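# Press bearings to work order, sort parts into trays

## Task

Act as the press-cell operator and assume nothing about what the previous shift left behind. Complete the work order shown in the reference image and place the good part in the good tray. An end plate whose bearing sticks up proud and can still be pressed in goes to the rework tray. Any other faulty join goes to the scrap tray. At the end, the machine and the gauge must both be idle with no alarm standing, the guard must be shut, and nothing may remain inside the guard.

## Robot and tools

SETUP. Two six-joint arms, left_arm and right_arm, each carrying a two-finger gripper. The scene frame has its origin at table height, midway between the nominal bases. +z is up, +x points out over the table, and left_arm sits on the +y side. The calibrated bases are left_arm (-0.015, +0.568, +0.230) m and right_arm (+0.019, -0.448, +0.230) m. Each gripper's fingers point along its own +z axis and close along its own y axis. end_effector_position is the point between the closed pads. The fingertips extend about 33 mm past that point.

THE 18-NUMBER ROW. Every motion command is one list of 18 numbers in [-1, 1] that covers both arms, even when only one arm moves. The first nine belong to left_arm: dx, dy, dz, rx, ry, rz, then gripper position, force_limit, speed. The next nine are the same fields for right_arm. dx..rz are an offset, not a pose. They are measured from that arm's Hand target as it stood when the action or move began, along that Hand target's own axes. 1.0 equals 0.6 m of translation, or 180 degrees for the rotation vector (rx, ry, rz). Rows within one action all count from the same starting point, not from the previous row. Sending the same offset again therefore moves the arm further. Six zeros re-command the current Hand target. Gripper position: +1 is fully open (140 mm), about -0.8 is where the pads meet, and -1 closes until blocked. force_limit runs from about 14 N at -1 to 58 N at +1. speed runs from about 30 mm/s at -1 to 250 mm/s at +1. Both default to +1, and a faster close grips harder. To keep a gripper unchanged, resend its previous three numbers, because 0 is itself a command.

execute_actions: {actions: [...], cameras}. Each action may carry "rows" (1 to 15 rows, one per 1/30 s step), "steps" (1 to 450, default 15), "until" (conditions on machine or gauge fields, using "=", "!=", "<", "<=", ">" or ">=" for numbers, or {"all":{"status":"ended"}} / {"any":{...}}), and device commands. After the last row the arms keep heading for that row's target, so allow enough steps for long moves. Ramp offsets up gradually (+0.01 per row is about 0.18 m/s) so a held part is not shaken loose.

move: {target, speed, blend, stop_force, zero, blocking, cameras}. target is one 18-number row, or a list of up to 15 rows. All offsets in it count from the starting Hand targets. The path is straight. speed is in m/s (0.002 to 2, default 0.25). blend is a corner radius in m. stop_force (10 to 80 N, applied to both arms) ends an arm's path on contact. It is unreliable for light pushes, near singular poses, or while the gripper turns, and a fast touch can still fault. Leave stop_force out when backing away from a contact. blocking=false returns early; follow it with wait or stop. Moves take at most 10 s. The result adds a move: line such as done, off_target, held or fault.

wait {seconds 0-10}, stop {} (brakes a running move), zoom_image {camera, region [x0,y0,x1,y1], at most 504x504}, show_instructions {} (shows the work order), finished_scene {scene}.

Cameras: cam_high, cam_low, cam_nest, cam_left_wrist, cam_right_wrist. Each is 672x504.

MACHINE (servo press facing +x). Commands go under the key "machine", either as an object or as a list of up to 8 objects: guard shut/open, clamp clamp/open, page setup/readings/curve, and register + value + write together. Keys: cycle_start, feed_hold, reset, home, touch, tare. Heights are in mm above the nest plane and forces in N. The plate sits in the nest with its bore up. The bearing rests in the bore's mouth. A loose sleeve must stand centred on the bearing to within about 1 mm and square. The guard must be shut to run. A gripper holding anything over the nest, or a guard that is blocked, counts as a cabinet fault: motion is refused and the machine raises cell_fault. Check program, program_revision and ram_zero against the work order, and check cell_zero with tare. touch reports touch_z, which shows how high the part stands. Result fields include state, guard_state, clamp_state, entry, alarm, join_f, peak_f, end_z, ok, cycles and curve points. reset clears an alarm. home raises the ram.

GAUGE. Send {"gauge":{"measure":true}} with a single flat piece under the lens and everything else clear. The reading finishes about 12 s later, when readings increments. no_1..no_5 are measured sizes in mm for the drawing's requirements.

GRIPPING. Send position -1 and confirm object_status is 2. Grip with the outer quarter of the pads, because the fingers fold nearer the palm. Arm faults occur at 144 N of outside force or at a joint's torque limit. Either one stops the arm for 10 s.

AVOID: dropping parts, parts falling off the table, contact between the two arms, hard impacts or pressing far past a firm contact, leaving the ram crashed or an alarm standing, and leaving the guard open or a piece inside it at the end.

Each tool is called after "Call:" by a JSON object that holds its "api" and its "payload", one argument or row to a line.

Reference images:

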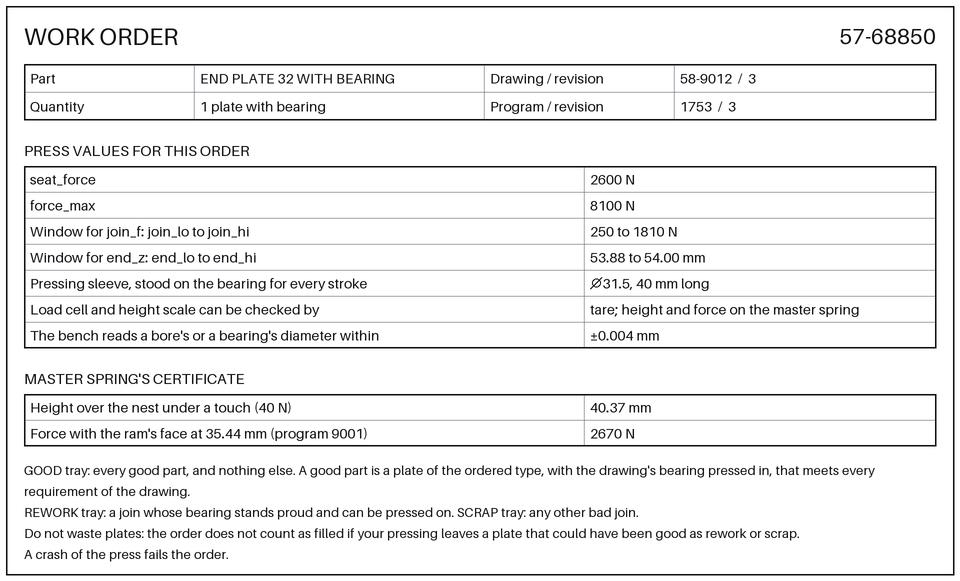

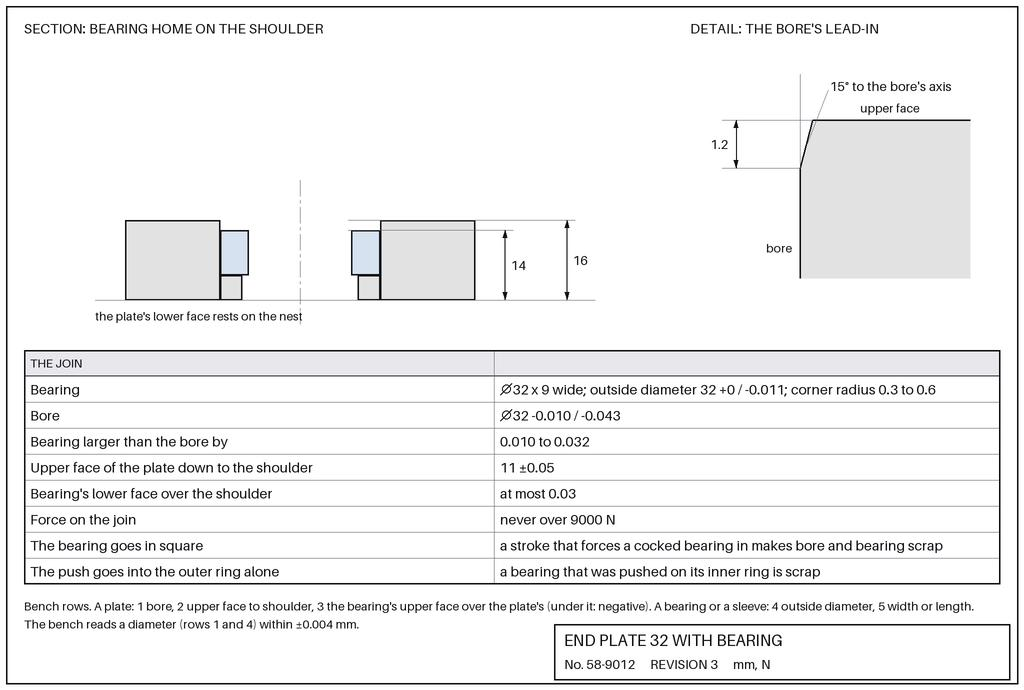

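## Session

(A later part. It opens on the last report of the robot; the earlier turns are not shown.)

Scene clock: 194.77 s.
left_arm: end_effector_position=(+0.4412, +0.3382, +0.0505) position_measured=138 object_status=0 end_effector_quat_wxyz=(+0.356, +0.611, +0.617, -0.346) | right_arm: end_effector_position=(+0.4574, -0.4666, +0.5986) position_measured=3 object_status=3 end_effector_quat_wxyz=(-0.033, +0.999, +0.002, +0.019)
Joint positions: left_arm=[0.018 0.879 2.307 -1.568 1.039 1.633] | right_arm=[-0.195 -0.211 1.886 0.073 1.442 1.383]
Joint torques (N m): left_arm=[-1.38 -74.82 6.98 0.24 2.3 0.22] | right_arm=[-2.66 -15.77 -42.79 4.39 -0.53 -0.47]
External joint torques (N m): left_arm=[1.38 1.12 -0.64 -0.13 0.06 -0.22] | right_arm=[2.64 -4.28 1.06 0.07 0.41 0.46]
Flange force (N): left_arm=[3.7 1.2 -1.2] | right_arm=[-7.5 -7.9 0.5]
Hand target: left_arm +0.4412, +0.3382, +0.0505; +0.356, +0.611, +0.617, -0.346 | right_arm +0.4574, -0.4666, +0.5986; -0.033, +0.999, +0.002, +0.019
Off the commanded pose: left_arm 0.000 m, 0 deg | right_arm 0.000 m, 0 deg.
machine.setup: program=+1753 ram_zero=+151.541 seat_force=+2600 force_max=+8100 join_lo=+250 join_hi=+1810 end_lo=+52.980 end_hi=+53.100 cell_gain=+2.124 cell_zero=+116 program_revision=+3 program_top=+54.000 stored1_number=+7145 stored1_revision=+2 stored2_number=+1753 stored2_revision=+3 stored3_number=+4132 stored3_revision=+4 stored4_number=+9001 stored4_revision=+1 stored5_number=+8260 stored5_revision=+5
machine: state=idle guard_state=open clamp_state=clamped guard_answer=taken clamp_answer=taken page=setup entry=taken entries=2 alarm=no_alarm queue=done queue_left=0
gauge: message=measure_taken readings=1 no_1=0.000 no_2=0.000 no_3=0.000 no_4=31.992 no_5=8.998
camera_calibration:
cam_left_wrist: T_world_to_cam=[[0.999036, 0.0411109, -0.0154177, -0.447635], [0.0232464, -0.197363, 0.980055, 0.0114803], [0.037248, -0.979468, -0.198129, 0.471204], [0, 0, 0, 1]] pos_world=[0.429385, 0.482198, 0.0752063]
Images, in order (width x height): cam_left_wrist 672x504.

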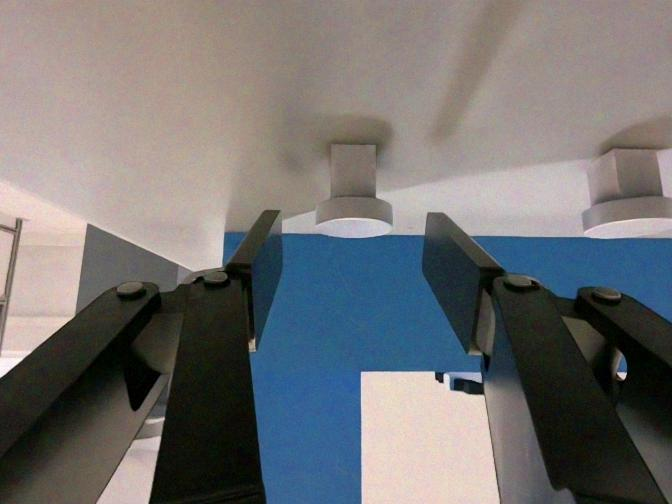

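Call:
{"api": "execute_actions", "payload": {
  "actions": [
    {"machine":{"clamp":"open"},"steps":2}
  ]
}}

Call:
{"api": "move", "payload": {
  "target": [
    [0,0,-0.1667,0,0,0,-0.078,-0.5,-1,0,0,0,0,0,0,1,1,1],
    [-0.3190,0.1332,-0.1119,0,0,0,-0.078,-0.5,-1,0,0,0,0,0,0,1,1,1],
    [-0.4358,0.2630,0.1500,0,0,0,-0.078,-0.5,-1,0,0,0,0,0,0,1,1,1],
    [-0.4358,0.2630,0.1500,0,0,0,0.43,0,-1,0,0,0,0,0,0,1,1,1],
    [-0.4069,0.2623,0.3898,0,0,0,0.43,0,-1,0,0,0,0,0,0,1,1,1]
  ],
  "speed": [0.2,0.35,0.35,0.2,0.1],
  "blend": [0.02,0.05,0,0,0],
  "cameras": ["cam_nest","cam_left_wrist"]
}}

Call:
{"api": "zoom_image", "payload": {
  "camera": "cam_nest",
  "region": [130, 90, 450, 330]
}}

Scene clock: 197.57 s.
left_arm: end_effector_position=(+0.4412, +0.3382, +0.0505) position_measured=138 object_status=3 end_effector_quat_wxyz=(+0.356, +0.611, +0.617, -0.346) | right_arm: end_effector_position=(+0.4574, -0.4666, +0.5986) position_measured=3 object_status=3 end_effector_quat_wxyz=(-0.033, +0.999, +0.002, +0.019)
Joint positions: left_arm=[0.018 0.879 2.307 -1.568 1.039 1.633] | right_arm=[-0.195 -0.211 1.886 0.073 1.442 1.383]
Joint torques (N m): left_arm=[-1.39 -74.53 6.44 0.29 2.36 0.12] | right_arm=[-2.25 -15.69 -42.9 4.44 -0.57 -0.47]
External joint torques (N m): left_arm=[1.4 0.79 -0.23 -0.19 -0.01 -0.12] | right_arm=[2.25 -4.42 1.16 0.03 0.45 0.47]
Flange force (N): left_arm=[3.0 0.3 -1.4] | right_arm=[-8.0 -7.1 0.4]
Hand target: left_arm +0.4412, +0.3382, +0.0505; +0.356, +0.611, +0.617, -0.346 | right_arm +0.4574, -0.4666, +0.5986; -0.033, +0.999, +0.002, +0.019
Tool commands: left_gripper/position=-0.078 left_gripper/force_limit=-0.5 left_gripper/speed=-1.0 right_gripper/position=+1.0 right_gripper/force_limit=+1.0 right_gripper/speed=+1.0
Off the commanded pose: left_arm 0.000 m, 0 deg | right_arm 0.000 m, 0 deg.
machine.setup: program=+1753 ram_zero=+151.541 seat_force=+2600 force_max=+8100 join_lo=+250 join_hi=+1810 end_lo=+52.980 end_hi=+53.100 cell_gain=+2.124 cell_zero=+116 program_revision=+3 program_top=+54.000 stored1_number=+7145 stored1_revision=+2 stored2_number=+1753 stored2_revision=+3 stored3_number=+4132 stored3_revision=+4 stored4_number=+9001 stored4_revision=+1 stored5_number=+8260 stored5_revision=+5
machine: state=idle guard_state=open clamp_state=between guard_answer=taken clamp_answer=taken page=setup entry=taken entries=2 alarm=no_alarm queue=running queue_left=0
gauge: message=measure_taken readings=1 no_1=0.000 no_2=0.000 no_3=0.000 no_4=31.992 no_5=8.998

Scene clock: 203.03 s.
left_arm: end_effector_position=(+0.6024, +0.0152, +0.1439) position_measured=75 object_status=3 end_effector_quat_wxyz=(+0.357, +0.611, +0.617, -0.346) | right_arm: end_effector_position=(+0.4574, -0.4666, +0.5986) position_measured=3 object_status=3 end_effector_quat_wxyz=(-0.033, +0.999, +0.002, +0.019)
Joint positions: left_arm=[-0.493 0.782 1.936 -1.773 0.894 1.096] | right_arm=[-0.195 -0.211 1.886 0.073 1.442 1.383]
Joint torques (N m): left_arm=[-2.1 -88.48 -13.89 -1.12 2.02 0.17] | right_arm=[-2.61 -15.25 -42.72 4.41 -0.55 -0.49]
External joint torques (N m): left_arm=[2.08 0.79 -0.68 -0.09 0.05 -0.17] | right_arm=[2.58 -4.73 1.01 0.05 0.43 0.49]
Flange force (N): left_arm=[2.0 3.3 -0.9] | right_arm=[-8.2 -7.9 0.2]
Hand target: left_arm +0.6024, +0.0151, +0.1439; +0.356, +0.611, +0.617, -0.346 | right_arm +0.4574, -0.4666, +0.5986; -0.033, +0.999, +0.002, +0.019
Off the commanded pose: left_arm 0.000 m, 0 deg | right_arm 0.000 m, 0 deg.
machine.setup: program=+1753 ram_zero=+151.541 seat_force=+2600 force_max=+8100 join_lo=+250 join_hi=+1810 end_lo=+52.980 end_hi=+53.100 cell_gain=+2.124 cell_zero=+116 program_revision=+3 program_top=+54.000 stored1_number=+7145 stored1_revision=+2 stored2_number=+1753 stored2_revision=+3 stored3_number=+4132 stored3_revision=+4 stored4_number=+9001 stored4_revision=+1 stored5_number=+8260 stored5_revision=+5
machine: state=idle guard_state=open clamp_state=open guard_answer=taken clamp_answer=taken page=setup entry=taken entries=2 alarm=no_alarm queue=done queue_left=0
gauge: message=measure_taken readings=1 no_1=0.000 no_2=0.000 no_3=0.000 no_4=31.992 no_5=8.998
move: done
camera_calibration:
cam_left_wrist: T_world_to_cam=[[0.999036, 0.0411109, -0.0154177, -0.59406], [0.0232464, -0.197363, 0.980055, -0.147555], [0.037248, -0.979468, -0.198129, 0.167333], [0, 0, 0, 1]] pos_world=[0.590685, 0.159198, 0.168606]
Images, in order (width x height): cam_nest 672x504, cam_left_wrist 672x504.

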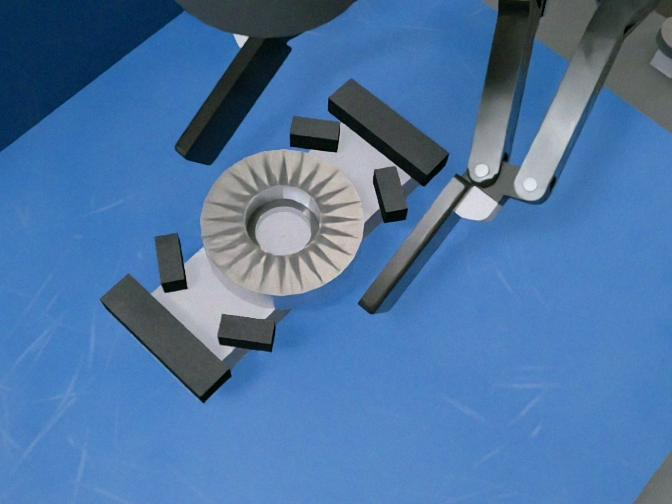

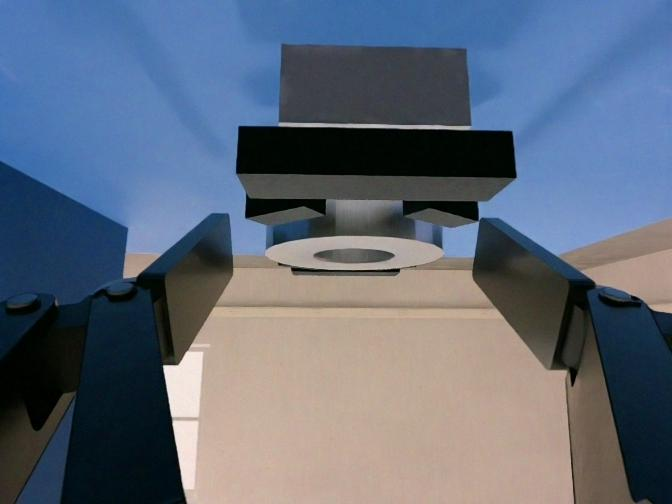

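Scaled by 1.575 from the camera's 672x504 image, which has a finer 960x720 frame.

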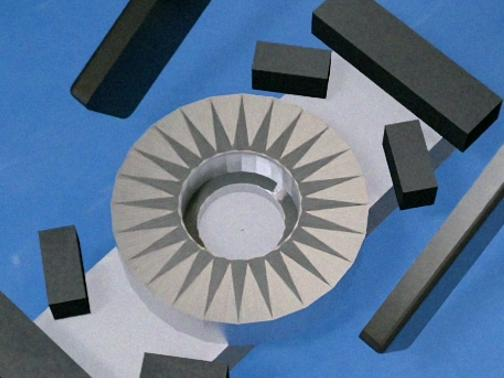

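Call:
{"api": "execute_actions", "payload": {
  "actions": [
    {"rows":[[0,0,0,0,0,0,-1,0,-1,0,0,0,0,0,0,1,1,1]],"steps":90}
  ]
}}

Call:
{"api": "move", "payload": {
  "target": [
    [-0.0934,0.0009,-0.0550,0,0,0,-1,0,-1,0,0,0,0,0,0,1,1,1],
    [0.0343,0.0061,-0.3763,0,0,0,-1,0,-1,0,0,0,0,0,0,1,1,1],
    [0.4132,0.1775,-0.8858,-0.5766,0,-0.3325,-1,0,-1,0,0,0,0,0,0,1,1,1]
  ],
  "speed": [0.15,0.3,0.35],
  "blend": [0.01,0.05,0]
}}

Call:
{"api": "move", "payload": {
  "target": [
    [-0.0503,0.0477,0.4632,0,0,0,-1,0,-1,0,0,0,0,0,0,1,1,1],
    [-0.0118,0.0477,0.4848,0,0,0,-1,0,-1,0,0,0,0,0,0,1,1,1]
  ],
  "speed": [0.3,0.1],
  "blend": [0.01,0]
}}

Call:
{"api": "move", "payload": {
  "target": [0.0289,0,0.0167,0,0,0,-1,0,-1,0,0,0,0,0,0,1,1,1],
  "speed": 0.012,
  "stop_force": 10,
  "cameras": ["cam_left_wrist"]
}}

Scene clock: 207.17 s.
left_arm: end_effector_position=(+0.6024, +0.0151, +0.1439) position_measured=127 object_status=2 end_effector_quat_wxyz=(+0.356, +0.611, +0.617, -0.346) | right_arm: end_effector_position=(+0.4574, -0.4666, +0.5986) position_measured=3 object_status=3 end_effector_quat_wxyz=(-0.033, +0.999, +0.002, +0.019)
Joint positions: left_arm=[-0.493 0.782 1.936 -1.773 0.894 1.096] | right_arm=[-0.195 -0.211 1.886 0.073 1.442 1.383]
Joint torques (N m): left_arm=[-2.52 -83.35 -12.86 -0.56 0.23 0.42] | right_arm=[-1.87 -15.7 -42.69 4.42 -0.53 -0.49]
External joint torques (N m): left_arm=[2.57 -4.34 -1.66 -0.66 1.86 -0.41] | right_arm=[1.89 -4.54 0.93 0.05 0.42 0.49]
Flange force (N): left_arm=[-3.3 1.8 -6.2] | right_arm=[-8.0 -6.3 0.0]
Hand target: left_arm +0.6024, +0.0151, +0.1439; +0.356, +0.611, +0.617, -0.346 | right_arm +0.4574, -0.4666, +0.5986; -0.033, +0.999, +0.002, +0.019
Off the commanded pose: left_arm 0.000 m, 0 deg | right_arm 0.000 m, 0 deg.
machine.setup: program=+1753 ram_zero=+151.541 seat_force=+2600 force_max=+8100 join_lo=+250 join_hi=+1810 end_lo=+52.980 end_hi=+53.100 cell_gain=+2.124 cell_zero=+116 program_revision=+3 program_top=+54.000 stored1_number=+7145 stored1_revision=+2 stored2_number=+1753 stored2_revision=+3 stored3_number=+4132 stored3_revision=+4 stored4_number=+9001 stored4_revision=+1 stored5_number=+8260 stored5_revision=+5
machine: state=idle guard_state=open clamp_state=open guard_answer=taken clamp_answer=taken page=setup entry=taken entries=2 alarm=no_alarm queue=done queue_left=0
gauge: message=measure_taken readings=1 no_1=0.000 no_2=0.000 no_3=0.000 no_4=31.992 no_5=8.998

Scene clock: 211.80 s.
left_arm: end_effector_position=(+0.6999, +0.6004, +0.2004) position_measured=127 object_status=2 end_effector_quat_wxyz=(+0.487, -0.227, +0.832, +0.135) | right_arm: end_effector_position=(+0.4574, -0.4666, +0.5986) position_measured=3 object_status=3 end_effector_quat_wxyz=(-0.033, +0.999, +0.002, +0.019)
Joint positions: left_arm=[-0.347 0.572 2.311 -4.133 0.902 1.822] | right_arm=[-0.195 -0.211 1.886 0.073 1.442 1.383]
Joint torques (N m): left_arm=[-1.27 -73.53 -15.6 0.04 2.71 0.16] | right_arm=[-2.65 -15.57 -42.71 4.41 -0.58 -0.54]
External joint torques (N m): left_arm=[1.35 1.53 -0.27 -0.19 -0.39 -0.16] | right_arm=[2.66 -4.57 0.96 0.05 0.45 0.53]
Flange force (N): left_arm=[1.0 0.6 4.1] | right_arm=[-7.8 -8.2 0.1]
Hand target: left_arm +0.6999, +0.6004, +0.2004; +0.487, -0.227, +0.832, +0.135 | right_arm +0.4574, -0.4666, +0.5986; -0.033, +0.999, +0.002, +0.019
Off the commanded pose: left_arm 0.000 m, 0 deg | right_arm 0.000 m, 0 deg.
machine.setup: program=+1753 ram_zero=+151.541 seat_force=+2600 force_max=+8100 join_lo=+250 join_hi=+1810 end_lo=+52.980 end_hi=+53.100 cell_gain=+2.124 cell_zero=+116 program_revision=+3 program_top=+54.000 stored1_number=+7145 stored1_revision=+2 stored2_number=+1753 stored2_revision=+3 stored3_number=+4132 stored3_revision=+4 stored4_number=+9001 stored4_revision=+1 stored5_number=+8260 stored5_revision=+5
machine: state=idle guard_state=open clamp_state=open guard_answer=taken clamp_answer=taken page=setup entry=taken entries=2 alarm=no_alarm queue=done queue_left=0
gauge: message=measure_taken readings=1 no_1=0.000 no_2=0.000 no_3=0.000 no_4=31.992 no_5=8.998
move: done

Scene clock: 213.40 s.
left_arm: end_effector_position=(+0.9065, +0.7564, +0.0644) position_measured=127 object_status=2 end_effector_quat_wxyz=(+0.487, -0.227, +0.832, +0.135) | right_arm: end_effector_position=(+0.4574, -0.4666, +0.5986) position_measured=3 object_status=3 end_effector_quat_wxyz=(-0.033, +0.999, +0.002, +0.019)
Joint positions: left_arm=[-0.023 0.922 1.895 -3.809 0.79 1.803] | right_arm=[-0.195 -0.211 1.886 0.073 1.442 1.383]
Joint torques (N m): left_arm=[-1.61 -102.2 -18.01 -0.58 2.65 0.26] | right_arm=[-2.49 -15.56 -42.92 4.48 -0.59 -0.5]
External joint torques (N m): left_arm=[1.72 1.21 -0.06 -0.13 -0.32 -0.26] | right_arm=[2.47 -4.44 1.21 -0.02 0.48 0.49]
Flange force (N): left_arm=[0.6 1.8 2.8] | right_arm=[-8.0 -7.7 0.5]
Hand target: left_arm +0.9064, +0.7564, +0.0644; +0.487, -0.227, +0.832, +0.135 | right_arm +0.4574, -0.4666, +0.5986; -0.033, +0.999, +0.002, +0.019
Off the commanded pose: left_arm 0.000 m, 0 deg | right_arm 0.000 m, 0 deg.
machine.setup: program=+1753 ram_zero=+151.541 seat_force=+2600 force_max=+8100 join_lo=+250 join_hi=+1810 end_lo=+52.980 end_hi=+53.100 cell_gain=+2.124 cell_zero=+116 program_revision=+3 program_top=+54.000 stored1_number=+7145 stored1_revision=+2 stored2_number=+1753 stored2_revision=+3 stored3_number=+4132 stored3_revision=+4 stored4_number=+9001 stored4_revision=+1 stored5_number=+8260 stored5_revision=+5
machine: state=idle guard_state=open clamp_state=open guard_answer=taken clamp_answer=taken page=setup entry=taken entries=2 alarm=no_alarm queue=done queue_left=0
gauge: message=measure_taken readings=1 no_1=0.000 no_2=0.000 no_3=0.000 no_4=31.992 no_5=8.998
move: done

Scene clock: 215.30 s.
left_arm: end_effector_position=(+0.9067, +0.7566, +0.0509) position_measured=127 object_status=2 end_effector_quat_wxyz=(+0.487, -0.227, +0.832, +0.135) | right_arm: end_effector_position=(+0.4574, -0.4666, +0.5986) position_measured=3 object_status=3 end_effector_quat_wxyz=(-0.033, +0.999, +0.002, +0.019)
Joint positions: left_arm=[-0.022 0.944 1.888 -3.8 0.802 1.789] | right_arm=[-0.195 -0.211 1.886 0.073 1.442 1.383]
Joint torques (N m): left_arm=[-0.52 -94.81 -15.9 -0.57 0.05 0.45] | right_arm=[-2.28 -15.24 -42.69 4.42 -0.56 -0.53]
External joint torques (N m): left_arm=[0.63 -6.9 -1.64 -0.11 2.3 -0.45] | right_arm=[2.28 -4.85 0.96 0.03 0.44 0.53]
Flange force (N): left_arm=[-5.5 1.9 -6.4] | right_arm=[-8.4 -7.4 0.0]
Hand target: left_arm +0.9067, +0.7566, +0.0509; +0.487, -0.227, +0.832, +0.135 (not the last commanded pose) | right_arm +0.4574, -0.4666, +0.5986; -0.033, +0.999, +0.002, +0.019
Off the commanded pose: left_arm 0.007 m, 0 deg | right_arm 0.000 m, 0 deg.
machine.setup: program=+1753 ram_zero=+151.541 seat_force=+2600 force_max=+8100 join_lo=+250 join_hi=+1810 end_lo=+52.980 end_hi=+53.100 cell_gain=+2.124 cell_zero=+116 program_revision=+3 program_top=+54.000 stored1_number=+7145 stored1_revision=+2 stored2_number=+1753 stored2_revision=+3 stored3_number=+4132 stored3_revision=+4 stored4_number=+9001 stored4_revision=+1 stored5_number=+8260 stored5_revision=+5
machine: state=idle guard_state=open clamp_state=open guard_answer=taken clamp_answer=taken page=setup entry=taken entries=2 alarm=no_alarm queue=done queue_left=0
gauge: message=measure_taken readings=1 no_1=0.000 no_2=0.000 no_3=0.000 no_4=31.992 no_5=8.998
move: contact (left_arm)
camera_calibration:
cam_left_wrist: T_world_to_cam=[[-0.531906, 0.846504, -0.0225311, -0.150842], [0.138907, 0.113468, 0.983783, -0.257366], [0.835333, 0.52015, -0.177939, -0.995472], [0, 0, 0, 1]] pos_world=[0.787066, 0.674686, 0.0726605]
Images, in order (width x height): cam_left_wrist 672x504.

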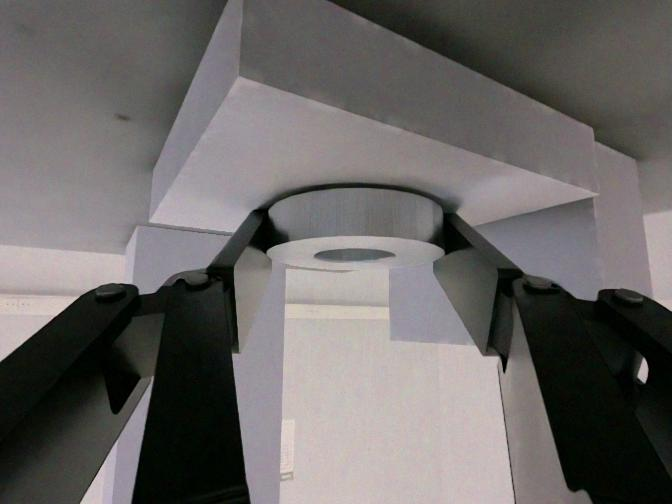

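Call:
{"api": "execute_actions", "payload": {
  "actions": [
    {"rows":[[0,0,0,0,0,0,0.24,0,-1,0,0,0,0,0,0,1,1,1]],"steps":30,"machine":[{"register":"end_lo","value":53.88,"write":true},{"register":"end_hi","value":54.0,"write":true}]}
  ]
}}

Call:
{"api": "move", "payload": {
  "target": [
    [0,0,-0.15,0,0,0,0.24,0,-1,0,0,0,0,0,0,1,1,1],
    [0,0,-0.4,0,0,0,0.24,0,-1,0,0,0,0,0,0,1,1,1]
  ],
  "speed": [0.15,0.3],
  "blend": [0.02,0]
}}

Call:
{"api": "execute_actions", "payload": {
  "actions": [
    {"gauge":{"measure":true},"steps":3}
  ]
}}

Call:
{"api": "move", "payload": {
  "target": [
    [0.1218,-0.1581,-0.1875,0.1484,0,0.0856,0.43,0,-1,0,0,0,0,0,0,1,1,1],
    [0.1960,-0.2642,-0.1062,0.1484,0,0.0856,0.43,0,-1,0,0,0,0,0,0,1,1,1]
  ],
  "speed": [0.25,0.2],
  "blend": [0.03,0],
  "cameras": ["cam_left_wrist"]
}}

Scene clock: 221.83 s.
left_arm: end_effector_position=(+0.9067, +0.7566, +0.0509) position_measured=99 object_status=3 end_effector_quat_wxyz=(+0.487, -0.227, +0.832, +0.135) | right_arm: end_effector_position=(+0.4574, -0.4666, +0.5986) position_measured=3 object_status=3 end_effector_quat_wxyz=(-0.033, +0.999, +0.002, +0.019)
Joint positions: left_arm=[-0.022 0.944 1.888 -3.8 0.802 1.789] | right_arm=[-0.195 -0.211 1.886 0.073 1.442 1.383]
Joint torques (N m): left_arm=[-1.21 -102.89 -16.72 -0.55 2.3 0.16] | right_arm=[-2.47 -15.64 -42.75 4.47 -0.6 -0.49]
External joint torques (N m): left_arm=[1.32 1.29 -0.73 -0.14 0.03 -0.16] | right_arm=[2.45 -4.37 1.02 -0.01 0.47 0.49]
Flange force (N): left_arm=[0.9 0.6 3.6] | right_arm=[-7.7 -7.6 0.2]
Hand target: left_arm +0.9067, +0.7566, +0.0509; +0.487, -0.227, +0.832, +0.135 | right_arm +0.4574, -0.4666, +0.5986; -0.033, +0.999, +0.002, +0.019
Off the commanded pose: left_arm 0.000 m, 0 deg | right_arm 0.000 m, 0 deg.
machine.setup: program=+1753 ram_zero=+151.541 seat_force=+2600 force_max=+8100 join_lo=+250 join_hi=+1810 end_lo=+53.880 end_hi=+54.000 cell_gain=+2.124 cell_zero=+116 program_revision=+3 program_top=+54.000 stored1_number=+7145 stored1_revision=+2 stored2_number=+1753 stored2_revision=+3 stored3_number=+4132 stored3_revision=+4 stored4_number=+9001 stored4_revision=+1 stored5_number=+8260 stored5_revision=+5
machine: state=idle guard_state=open clamp_state=open guard_answer=taken clamp_answer=taken page=setup entry=taken entries=4 alarm=no_alarm queue=done queue_left=0
gauge: message=measure_taken readings=1 no_1=0.000 no_2=0.000 no_3=0.000 no_4=31.992 no_5=8.998

Scene clock: 223.37 s.
left_arm: end_effector_position=(+0.7267, +0.6496, +0.1682) position_measured=99 object_status=3 end_effector_quat_wxyz=(+0.487, -0.227, +0.832, +0.135) | right_arm: end_effector_position=(+0.4574, -0.4666, +0.5986) position_measured=3 object_status=3 end_effector_quat_wxyz=(-0.033, +0.999, +0.002, +0.019)
Joint positions: left_arm=[-0.235 0.648 2.274 -3.987 0.906 1.761] | right_arm=[-0.195 -0.211 1.886 0.073 1.442 1.383]
Joint torques (N m): left_arm=[-1.14 -77.27 -13.54 -0.07 2.31 0.2] | right_arm=[-2.46 -15.36 -42.72 4.44 -0.62 -0.52]
External joint torques (N m): left_arm=[1.21 0.6 -0.42 -0.2 0.02 -0.2] | right_arm=[2.42 -4.5 1.03 0.02 0.5 0.52]
Flange force (N): left_arm=[0.3 0.9 2.6] | right_arm=[-7.9 -7.6 0.1]
Hand target: left_arm +0.7267, +0.6496, +0.1682; +0.487, -0.227, +0.832, +0.135 | right_arm +0.4574, -0.4666, +0.5986; -0.033, +0.999, +0.002, +0.019
Off the commanded pose: left_arm 0.000 m, 0 deg | right_arm 0.000 m, 0 deg.
machine.setup: program=+1753 ram_zero=+151.541 seat_force=+2600 force_max=+8100 join_lo=+250 join_hi=+1810 end_lo=+53.880 end_hi=+54.000 cell_gain=+2.124 cell_zero=+116 program_revision=+3 program_top=+54.000 stored1_number=+7145 stored1_revision=+2 stored2_number=+1753 stored2_revision=+3 stored3_number=+4132 stored3_revision=+4 stored4_number=+9001 stored4_revision=+1 stored5_number=+8260 stored5_revision=+5
machine: state=idle guard_state=open clamp_state=open guard_answer=taken clamp_answer=taken page=setup entry=taken entries=4 alarm=no_alarm queue=done queue_left=0
gauge: message=measure_taken readings=1 no_1=0.000 no_2=0.000 no_3=0.000 no_4=31.992 no_5=8.998
move: done

Scene clock: 223.67 s.
left_arm: end_effector_position=(+0.7267, +0.6496, +0.1682) position_measured=99 object_status=3 end_effector_quat_wxyz=(+0.487, -0.227, +0.832, +0.135) | right_arm: end_effector_position=(+0.4574, -0.4666, +0.5986) position_measured=3 object_status=3 end_effector_quat_wxyz=(-0.033, +0.999, +0.002, +0.019)
Joint positions: left_arm=[-0.235 0.648 2.274 -3.987 0.906 1.761] | right_arm=[-0.195 -0.211 1.886 0.073 1.442 1.383]
Joint torques (N m): left_arm=[-0.81 -77.6 -13.52 -0.12 2.25 0.14] | right_arm=[-2.33 -15.85 -42.88 4.39 -0.6 -0.54]
External joint torques (N m): left_arm=[0.92 0.77 -0.7 -0.17 0.1 -0.13] | right_arm=[2.34 -4.35 1.12 0.08 0.48 0.54]
Flange force (N): left_arm=[0.6 0.1 2.9] | right_arm=[-7.8 -7.4 0.3]
Hand target: left_arm +0.7267, +0.6496, +0.1682; +0.487, -0.227, +0.832, +0.135 | right_arm +0.4574, -0.4666, +0.5986; -0.033, +0.999, +0.002, +0.019
Tool commands: left_gripper/position=+0.24 left_gripper/force_limit=+0.0 left_gripper/speed=-1.0 right_gripper/position=+1.0 right_gripper/force_limit=+1.0 right_gripper/speed=+1.0
Off the commanded pose: left_arm 0.000 m, 0 deg | right_arm 0.000 m, 0 deg.
machine.setup: program=+1753 ram_zero=+151.541 seat_force=+2600 force_max=+8100 join_lo=+250 join_hi=+1810 end_lo=+53.880 end_hi=+54.000 cell_gain=+2.124 cell_zero=+116 program_revision=+3 program_top=+54.000 stored1_number=+7145 stored1_revision=+2 stored2_number=+1753 stored2_revision=+3 stored3_number=+4132 stored3_revision=+4 stored4_number=+9001 stored4_revision=+1 stored5_number=+8260 stored5_revision=+5
machine: state=idle guard_state=open clamp_state=open guard_answer=taken clamp_answer=taken page=setup entry=taken entries=4 alarm=no_alarm queue=done queue_left=0
gauge: state=busy message=measure_taken readings=1 no_1=0.000 no_2=0.000 no_3=0.000 no_4=31.992 no_5=8.998

Scene clock: 225.60 s.
left_arm: end_effector_position=(+0.7101, +0.4558, +0.0964) position_measured=75 object_status=3 end_effector_quat_wxyz=(+0.504, +0.004, +0.863, +0.003) | right_arm: end_effector_position=(+0.4574, -0.4666, +0.5986) position_measured=3 object_status=3 end_effector_quat_wxyz=(-0.033, +0.999, +0.002, +0.019)
Joint positions: left_arm=[-0.361 0.789 2.337 -3.477 1.043 1.586] | right_arm=[-0.195 -0.211 1.886 0.073 1.442 1.383]
Joint torques (N m): left_arm=[-0.63 -79.44 -3.78 0.05 2.33 0.21] | right_arm=[-2.51 -15.61 -42.77 4.42 -0.54 -0.54]
External joint torques (N m): left_arm=[0.63 1.32 -0.66 -0.11 0.04 -0.2] | right_arm=[2.45 -4.22 1.09 0.03 0.42 0.54]
Flange force (N): left_arm=[2.3 0.8 2.9] | right_arm=[-7.5 -7.7 0.5]
Hand target: left_arm +0.7101, +0.4558, +0.0963; +0.504, +0.004, +0.864, +0.003 | right_arm +0.4574, -0.4666, +0.5986; -0.033, +0.999, +0.002, +0.019
Off the commanded pose: left_arm 0.000 m, 0 deg | right_arm 0.000 m, 0 deg.
machine.setup: program=+1753 ram_zero=+151.541 seat_force=+2600 force_max=+8100 join_lo=+250 join_hi=+1810 end_lo=+53.880 end_hi=+54.000 cell_gain=+2.124 cell_zero=+116 program_revision=+3 program_top=+54.000 stored1_number=+7145 stored1_revision=+2 stored2_number=+1753 stored2_revision=+3 stored3_number=+4132 stored3_revision=+4 stored4_number=+9001 stored4_revision=+1 stored5_number=+8260 stored5_revision=+5
machine: state=idle guard_state=open clamp_state=open guard_answer=taken clamp_answer=taken page=setup entry=taken entries=4 alarm=no_alarm queue=done queue_left=0
gauge: state=busy message=measure_taken readings=1 no_1=0.000 no_2=0.000 no_3=0.000 no_4=31.992 no_5=8.998
move: done
camera_calibration:
cam_left_wrist: T_world_to_cam=[[-0.022923, 0.999602, -0.0164344, -0.431539], [0.180376, 0.0203042, 0.983388, -0.227659], [0.983331, 0.0195778, -0.18077, -0.543341], [0, 0, 0, 1]] pos_world=[0.565456, 0.446627, 0.118565]
Images, in order (width x height): cam_left_wrist 672x504.

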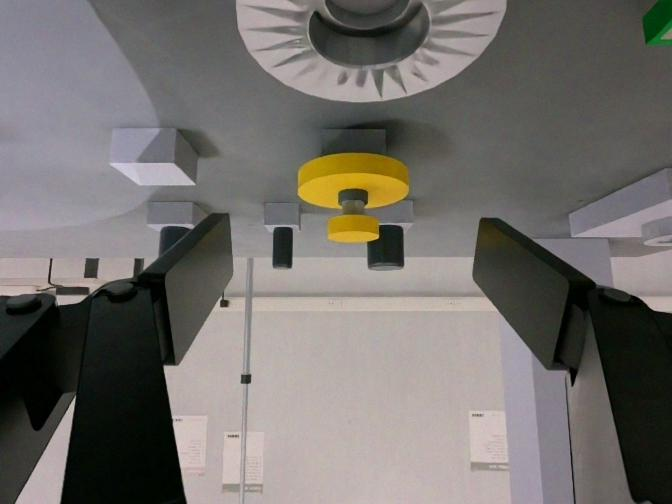

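Call:
{"api": "move", "payload": {
  "target": [0.0022,0.0055,0.1623,0,0,0,0.43,0,-1,0,0,0,0,0,0,1,1,1],
  "speed": 0.1,
  "cameras": ["cam_left_wrist"]
}}

Scene clock: 229.90 s.
left_arm: end_effector_position=(+0.7943, +0.4592, +0.0474) position_measured=75 object_status=3 end_effector_quat_wxyz=(+0.504, +0.004, +0.864, +0.003) | right_arm: end_effector_position=(+0.4574, -0.4666, +0.5986) position_measured=3 object_status=3 end_effector_quat_wxyz=(-0.033, +0.999, +0.002, +0.019)
Joint positions: left_arm=[-0.304 0.899 2.162 -3.43 0.98 1.607] | right_arm=[-0.195 -0.211 1.886 0.073 1.442 1.383]
Joint torques (N m): left_arm=[-1.02 -89.58 -6.35 -0.15 2.38 0.09] | right_arm=[-2.34 -16.02 -42.65 4.42 -0.52 -0.53]
External joint torques (N m): left_arm=[1.13 1.14 -0.7 -0.14 0.01 -0.09] | right_arm=[2.34 -4.05 0.92 0.04 0.4 0.52]
Flange force (N): left_arm=[1.4 1.5 3.0] | right_arm=[-7.0 -7.3 0.2]
Hand target: left_arm +0.7943, +0.4592, +0.0473; +0.504, +0.004, +0.864, +0.003 | right_arm +0.4574, -0.4666, +0.5986; -0.033, +0.999, +0.002, +0.019
Off the commanded pose: left_arm 0.000 m, 0 deg | right_arm 0.000 m, 0 deg.
machine.setup: program=+1753 ram_zero=+151.541 seat_force=+2600 force_max=+8100 join_lo=+250 join_hi=+1810 end_lo=+53.880 end_hi=+54.000 cell_gain=+2.124 cell_zero=+116 program_revision=+3 program_top=+54.000 stored1_number=+7145 stored1_revision=+2 stored2_number=+1753 stored2_revision=+3 stored3_number=+4132 stored3_revision=+4 stored4_number=+9001 stored4_revision=+1 stored5_number=+8260 stored5_revision=+5
machine: state=idle guard_state=open clamp_state=open guard_answer=taken clamp_answer=taken page=setup entry=taken entries=4 alarm=no_alarm queue=done queue_left=0
gauge: state=busy message=measure_taken readings=1 no_1=0.000 no_2=0.000 no_3=0.000 no_4=31.992 no_5=8.998
move: done
camera_calibration:
cam_left_wrist: T_world_to_cam=[[-0.0228087, 0.999606, -0.0163508, -0.433899], [0.180477, 0.0202033, 0.983372, -0.194632], [0.983315, 0.0194785, -0.180866, -0.63492], [0, 0, 0, 1]] pos_world=[0.649556, 0.450027, 0.0694656]
Images, in order (width x height): cam_left_wrist 672x504.

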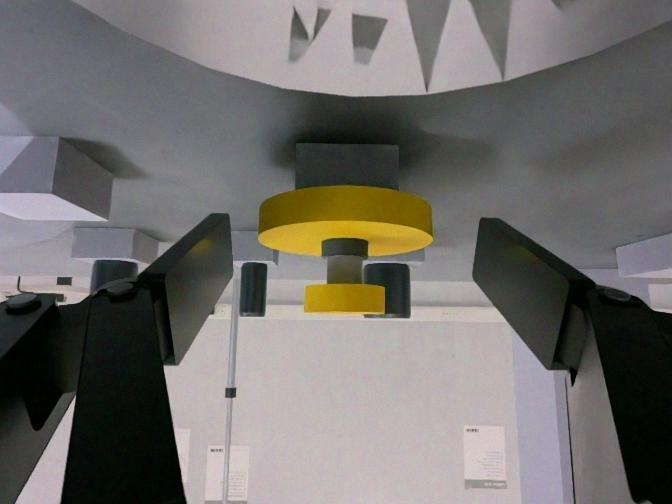

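Call:
{"api": "execute_actions", "payload": {
  "actions": [
    {"rows":[[-0.0008,-0.003,0.0014,0,0,0,0.43,0,-1,0,0,0,0,0,0,1,1,1],[-0.0016,-0.0062,0.0029,0,0,0,0.43,0,-1,0,0,0,0,0,0,1,1,1]],"steps":15},
    {"rows":[[0,0,0,0,0,0,-1,0,-1,0,0,0,0,0,0,1,1,1]],"steps":90}
  ],
  "cameras": ["cam_left_wrist"]
}}

Scene clock: 234.37 s.
left_arm: end_effector_position=(+0.7963, +0.4555, +0.0473) position_measured=126 object_status=2 end_effector_quat_wxyz=(+0.504, +0.004, +0.864, +0.003) | right_arm: end_effector_position=(+0.4574, -0.4666, +0.5986) position_measured=3 object_status=3 end_effector_quat_wxyz=(-0.033, +0.999, +0.002, +0.019)
Joint positions: left_arm=[-0.309 0.899 2.157 -3.437 0.976 1.609] | right_arm=[-0.195 -0.211 1.886 0.073 1.442 1.383]
Joint torques (N m): left_arm=[-0.77 -83.48 -8.11 -0.29 0.46 0.25] | right_arm=[-2.56 -15.33 -42.86 4.43 -0.59 -0.45]
External joint torques (N m): left_arm=[0.82 -4.98 0.99 -0.01 1.93 -0.25] | right_arm=[2.54 -4.69 1.15 0.02 0.47 0.45]
External joint torques at the end of the 1st action: left_arm=[1.31 1.25 -0.77 -0.13 0.07 -0.14] | right_arm=[2.62 -4.4 1.15 0.03 0.46 0.56]
Flange force (N): left_arm=[-4.0 2.7 -8.4] | right_arm=[-8.4 -7.8 0.4]
Flange force at the end of the 1st action (N): left_arm=[1.6 1.8 3.3] | right_arm=[-7.8 -8.1 0.5]
Hand target: left_arm +0.7963, +0.4555, +0.0473; +0.504, +0.004, +0.864, +0.003 | right_arm +0.4574, -0.4666, +0.5986; -0.033, +0.999, +0.002, +0.019
Off the commanded pose: left_arm 0.000 m, 0 deg | right_arm 0.000 m, 0 deg.
machine.setup: program=+1753 ram_zero=+151.541 seat_force=+2600 force_max=+8100 join_lo=+250 join_hi=+1810 end_lo=+53.880 end_hi=+54.000 cell_gain=+2.124 cell_zero=+116 program_revision=+3 program_top=+54.000 stored1_number=+7145 stored1_revision=+2 stored2_number=+1753 stored2_revision=+3 stored3_number=+4132 stored3_revision=+4 stored4_number=+9001 stored4_revision=+1 stored5_number=+8260 stored5_revision=+5
machine: state=idle guard_state=open clamp_state=open guard_answer=taken clamp_answer=taken page=setup entry=taken entries=4 alarm=no_alarm queue=done queue_left=0
gauge: state=busy message=measure_taken readings=1 no_1=0.000 no_2=0.000 no_3=0.000 no_4=31.992 no_5=8.998
camera_calibration:
cam_left_wrist: T_world_to_cam=[[-0.0228087, 0.999606, -0.0163508, -0.430154], [0.180477, 0.0202033, 0.983372, -0.194918], [0.983315, 0.0194785, -0.180866, -0.636815], [0, 0, 0, 1]] pos_world=[0.651556, 0.446327, 0.0694656]
Images, in order (width x height): cam_left_wrist 672x504.

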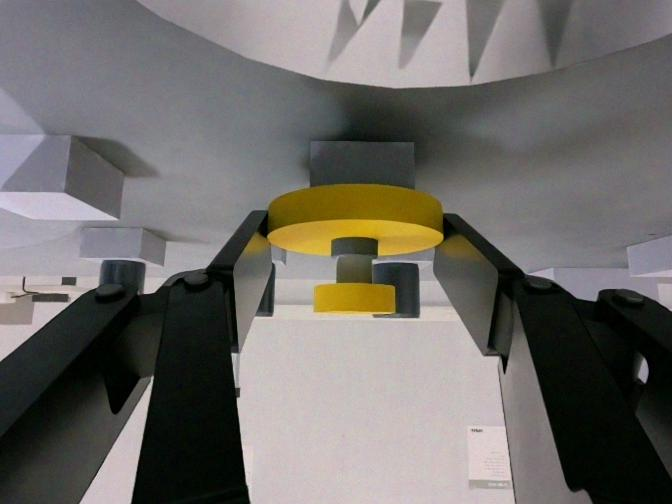

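Call:
{"api": "move", "payload": {
  "target": [
    [-0.1015,0.0011,-0.0571,0,0,0,-1,0,-1,0,0,0,0,0,0,1,1,1],
    [-0.1243,-0.3565,-0.4393,0.4287,0,0.2472,-1,0,-1,0,0,0,0,0,0,1,1,1]
  ],
  "speed": [0.12,0.3],
  "blend": [0.02,0],
  "cameras": ["cam_left_wrist"]
}}

Scene clock: 239.30 s.
left_arm: end_effector_position=(+0.6026, +0.2405, +0.2399) position_measured=126 object_status=2 end_effector_quat_wxyz=(+0.356, +0.612, +0.616, -0.346) | right_arm: end_effector_position=(+0.4574, -0.4666, +0.5986) position_measured=3 object_status=3 end_effector_quat_wxyz=(-0.033, +0.999, +0.002, +0.019)
Joint positions: left_arm=[-0.154 0.587 2.051 -1.411 1.044 0.997] | right_arm=[-0.195 -0.211 1.886 0.073 1.442 1.383]
Joint torques (N m): left_arm=[-1.21 -78.34 -17.46 -1.22 3.03 0.23] | right_arm=[-2.34 -15.18 -42.88 4.55 -0.64 -0.47]
External joint torques (N m): left_arm=[1.36 3.83 0.56 0.43 -1.06 -0.23] | right_arm=[2.32 -4.81 1.15 -0.08 0.52 0.46]
Flange force (N): left_arm=[5.7 2.8 1.4] | right_arm=[-8.7 -7.3 0.2]
Hand target: left_arm +0.6026, +0.2405, +0.2399; +0.356, +0.612, +0.616, -0.346 | right_arm +0.4574, -0.4666, +0.5986; -0.033, +0.999, +0.002, +0.019
Off the commanded pose: left_arm 0.000 m, 0 deg | right_arm 0.000 m, 0 deg.
machine.setup: program=+1753 ram_zero=+151.541 seat_force=+2600 force_max=+8100 join_lo=+250 join_hi=+1810 end_lo=+53.880 end_hi=+54.000 cell_gain=+2.124 cell_zero=+116 program_revision=+3 program_top=+54.000 stored1_number=+7145 stored1_revision=+2 stored2_number=+1753 stored2_revision=+3 stored3_number=+4132 stored3_revision=+4 stored4_number=+9001 stored4_revision=+1 stored5_number=+8260 stored5_revision=+5
machine: state=idle guard_state=open clamp_state=open guard_answer=taken clamp_answer=taken page=setup entry=taken entries=4 alarm=no_alarm queue=done queue_left=0
gauge: message=measure_taken readings=2 no_1=31.977 no_2=10.997 no_3=0.000 no_4=0.000 no_5=0.000
move: done
camera_calibration:
cam_left_wrist: T_world_to_cam=[[0.999114, 0.039313, -0.0150428, -0.601703], [0.022531, -0.197615, 0.980021, -0.196635], [0.0355549, -0.979491, -0.198325, 0.408173], [0, 0, 0, 1]] pos_world=[0.591088, 0.384598, 0.264607]
Images, in order (width x height): cam_left_wrist 672x504.

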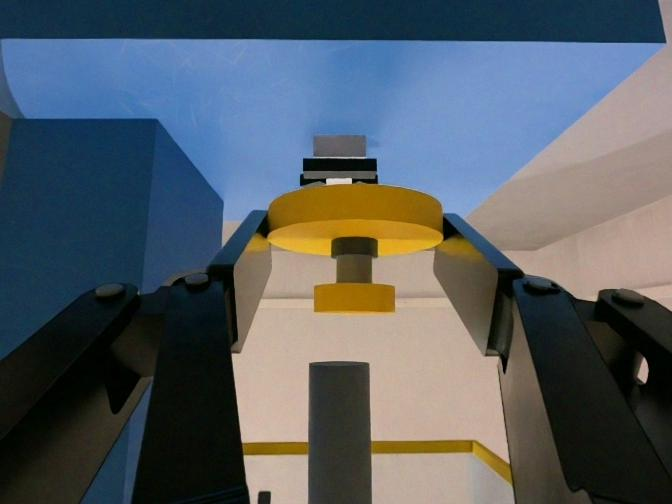

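Call:
{"api": "move", "payload": {
  "target": [-0.1093,-0.0055,0.3662,0,0,0,-1,0,-1,0,0,0,0,0,0,1,1,1],
  "speed": 0.25,
  "cameras": ["cam_nest","cam_left_wrist"]
}}

Call:
{"api": "zoom_image", "payload": {
  "camera": "cam_nest",
  "region": [100, 60, 480, 345]
}}

Scene clock: 243.83 s.
left_arm: end_effector_position=(+0.6027, +0.0179, +0.1851) position_measured=126 object_status=2 end_effector_quat_wxyz=(+0.356, +0.612, +0.616, -0.346) | right_arm: end_effector_position=(+0.4574, -0.4666, +0.5986) position_measured=3 object_status=3 end_effector_quat_wxyz=(-0.033, +0.999, +0.002, +0.019)
Joint positions: left_arm=[-0.489 0.717 1.943 -1.722 0.886 1.023] | right_arm=[-0.195 -0.211 1.886 0.073 1.442 1.383]
Joint torques (N m): left_arm=[-0.72 -89.44 -17.88 -1.56 3.14 0.18] | right_arm=[-2.51 -14.98 -42.73 4.39 -0.55 -0.5]
External joint torques (N m): left_arm=[0.78 4.46 1.07 0.28 -1.14 -0.18] | right_arm=[2.48 -4.97 1.03 0.07 0.43 0.49]
Flange force (N): left_arm=[5.0 2.3 3.1] | right_arm=[-8.6 -7.8 0.2]
Hand target: left_arm +0.6027, +0.0179, +0.1850; +0.356, +0.612, +0.616, -0.346 | right_arm +0.4574, -0.4666, +0.5986; -0.033, +0.999, +0.002, +0.019
Off the commanded pose: left_arm 0.000 m, 0 deg | right_arm 0.000 m, 0 deg.
machine.setup: program=+1753 ram_zero=+151.541 seat_force=+2600 force_max=+8100 join_lo=+250 join_hi=+1810 end_lo=+53.880 end_hi=+54.000 cell_gain=+2.124 cell_zero=+116 program_revision=+3 program_top=+54.000 stored1_number=+7145 stored1_revision=+2 stored2_number=+1753 stored2_revision=+3 stored3_number=+4132 stored3_revision=+4 stored4_number=+9001 stored4_revision=+1 stored5_number=+8260 stored5_revision=+5
machine: state=idle guard_state=open clamp_state=open guard_answer=taken clamp_answer=taken page=setup entry=taken entries=4 alarm=no_alarm queue=done queue_left=0
gauge: message=measure_taken readings=2 no_1=31.977 no_2=10.997 no_3=0.000 no_4=0.000 no_5=0.000
move: done
camera_calibration:
cam_left_wrist: T_world_to_cam=[[0.99911, 0.039411, -0.0150238, -0.593894], [0.0225318, -0.197613, 0.980021, -0.186923], [0.0356548, -0.979488, -0.198325, 0.179206], [0, 0, 0, 1]] pos_world=[0.591188, 0.161998, 0.209807]
Images, in order (width x height): cam_nest 672x504, cam_left_wrist 672x504.

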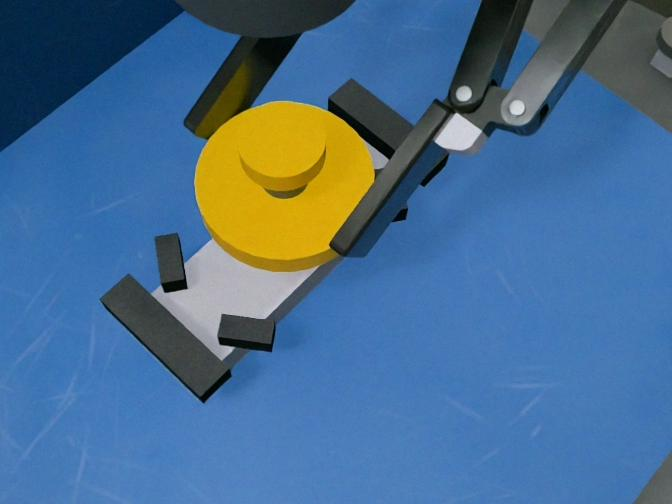

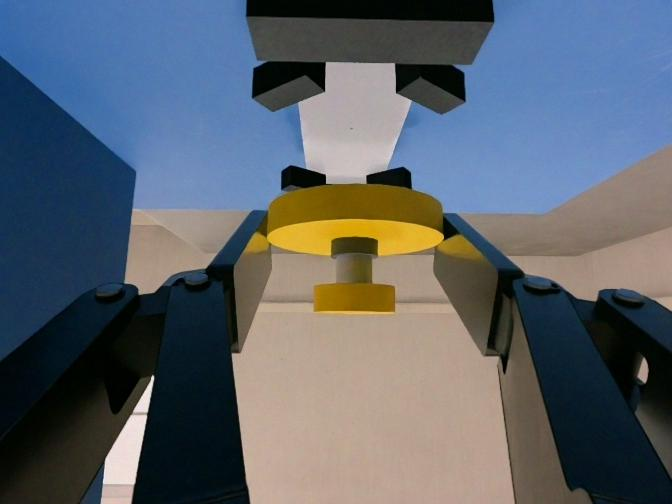

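Scaled by 1.326 from the camera's 672x504 image, which has a finer 960x720 frame.

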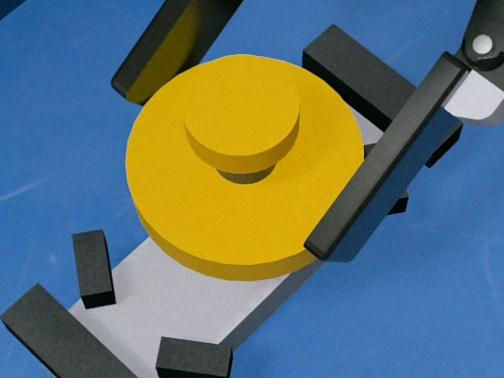

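Call:
{"api": "move", "payload": {
  "target": [0.0462,-0.001,0.0300,0,0,0,-1,0,-1,0,0,0,0,0,0,1,1,1],
  "speed": 0.08
}}

Call:
{"api": "move", "payload": {
  "target": [0.0173,0,0.0100,0,0,0,-1,0,-1,0,0,0,0,0,0,1,1,1],
  "speed": 0.012,
  "stop_force": 12,
  "cameras": ["cam_nest"]
}}

Call:
{"api": "zoom_image", "payload": {
  "camera": "cam_nest",
  "region": [100, 60, 480, 345]
}}

Scene clock: 247.70 s.
left_arm: end_effector_position=(+0.6024, +0.0164, +0.1521) position_measured=126 object_status=2 end_effector_quat_wxyz=(+0.356, +0.612, +0.616, -0.346) | right_arm: end_effector_position=(+0.4574, -0.4666, +0.5986) position_measured=3 object_status=3 end_effector_quat_wxyz=(-0.033, +0.999, +0.002, +0.019)
Joint positions: left_arm=[-0.491 0.769 1.938 -1.761 0.893 1.082] | right_arm=[-0.195 -0.211 1.886 0.073 1.442 1.383]
Joint torques (N m): left_arm=[-1.09 -91.9 -15.97 -1.57 3.13 0.06] | right_arm=[-2.36 -15.52 -42.86 4.42 -0.56 -0.49]
External joint torques (N m): left_arm=[1.18 4.61 0.92 0.35 -1.06 -0.06] | right_arm=[2.31 -4.33 1.18 0.03 0.44 0.49]
Flange force (N): left_arm=[5.7 2.7 2.7] | right_arm=[-7.9 -7.3 0.5]
Hand target: left_arm +0.6024, +0.0164, +0.1520; +0.356, +0.612, +0.616, -0.346 | right_arm +0.4574, -0.4666, +0.5986; -0.033, +0.999, +0.002, +0.019
Off the commanded pose: left_arm 0.000 m, 0 deg | right_arm 0.000 m, 0 deg.
machine.setup: program=+1753 ram_zero=+151.541 seat_force=+2600 force_max=+8100 join_lo=+250 join_hi=+1810 end_lo=+53.880 end_hi=+54.000 cell_gain=+2.124 cell_zero=+116 program_revision=+3 program_top=+54.000 stored1_number=+7145 stored1_revision=+2 stored2_number=+1753 stored2_revision=+3 stored3_number=+4132 stored3_revision=+4 stored4_number=+9001 stored4_revision=+1 stored5_number=+8260 stored5_revision=+5
machine: state=idle guard_state=open clamp_state=open guard_answer=taken clamp_answer=taken page=setup entry=taken entries=4 alarm=no_alarm queue=done queue_left=0
gauge: message=measure_taken readings=2 no_1=31.977 no_2=10.997 no_3=0.000 no_4=0.000 no_5=0.000
move: done

Scene clock: 249.00 s.
left_arm: end_effector_position=(+0.6025, +0.0163, +0.1460) position_measured=126 object_status=2 end_effector_quat_wxyz=(+0.356, +0.612, +0.616, -0.346) | right_arm: end_effector_position=(+0.4574, -0.4666, +0.5986) position_measured=3 object_status=3 end_effector_quat_wxyz=(-0.033, +0.999, +0.002, +0.019)
Joint positions: left_arm=[-0.491 0.779 1.937 -1.768 0.895 1.092] | right_arm=[-0.195 -0.211 1.886 0.073 1.442 1.383]
Joint torques (N m): left_arm=[-4.34 -80.9 -11.99 -0.29 -0.11 0.43] | right_arm=[-2.29 -15.79 -42.72 4.46 -0.55 -0.53]
External joint torques (N m): left_arm=[4.43 -6.69 -2.71 -0.93 2.19 -0.43] | right_arm=[2.28 -4.26 0.99 0 0.43 0.53]
Flange force (N): left_arm=[-4.8 3.1 -9.7] | right_arm=[-7.5 -7.3 0.2]
Hand target: left_arm +0.6025, +0.0163, +0.1460; +0.356, +0.612, +0.616, -0.346 (not the last commanded pose) | right_arm +0.4574, -0.4666, +0.5986; -0.033, +0.999, +0.002, +0.019
Off the commanded pose: left_arm 0.006 m, 0 deg | right_arm 0.000 m, 0 deg.
machine.setup: program=+1753 ram_zero=+151.541 seat_force=+2600 force_max=+8100 join_lo=+250 join_hi=+1810 end_lo=+53.880 end_hi=+54.000 cell_gain=+2.124 cell_zero=+116 program_revision=+3 program_top=+54.000 stored1_number=+7145 stored1_revision=+2 stored2_number=+1753 stored2_revision=+3 stored3_number=+4132 stored3_revision=+4 stored4_number=+9001 stored4_revision=+1 stored5_number=+8260 stored5_revision=+5
machine: state=idle guard_state=open clamp_state=open guard_answer=taken clamp_answer=taken page=setup entry=taken entries=4 alarm=no_alarm queue=done queue_left=0
gauge: message=measure_taken readings=2 no_1=31.977 no_2=10.997 no_3=0.000 no_4=0.000 no_5=0.000
move: contact (left_arm)
Images, in order (width x height): cam_nest 672x504.

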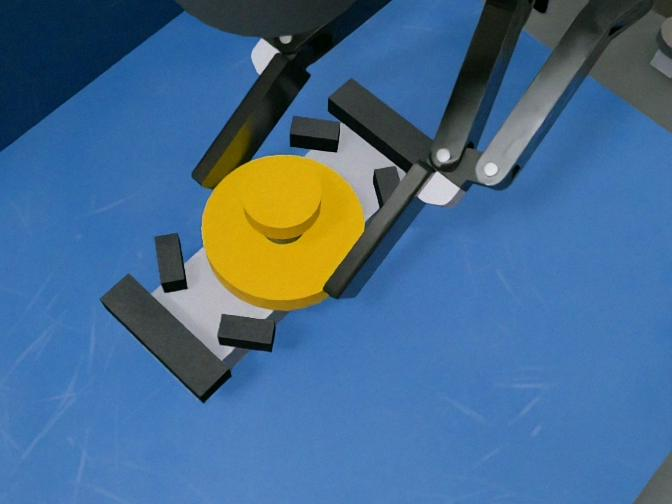

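Scaled by 1.326 from the camera's 672x504 image, which has a finer 960x720 frame.

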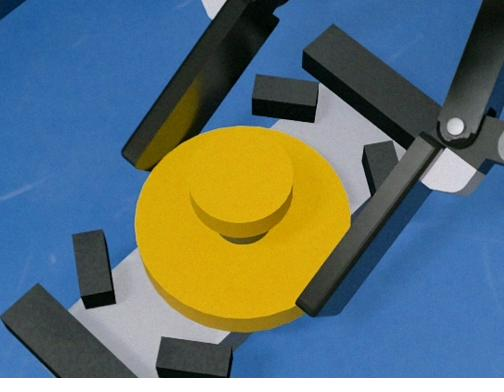

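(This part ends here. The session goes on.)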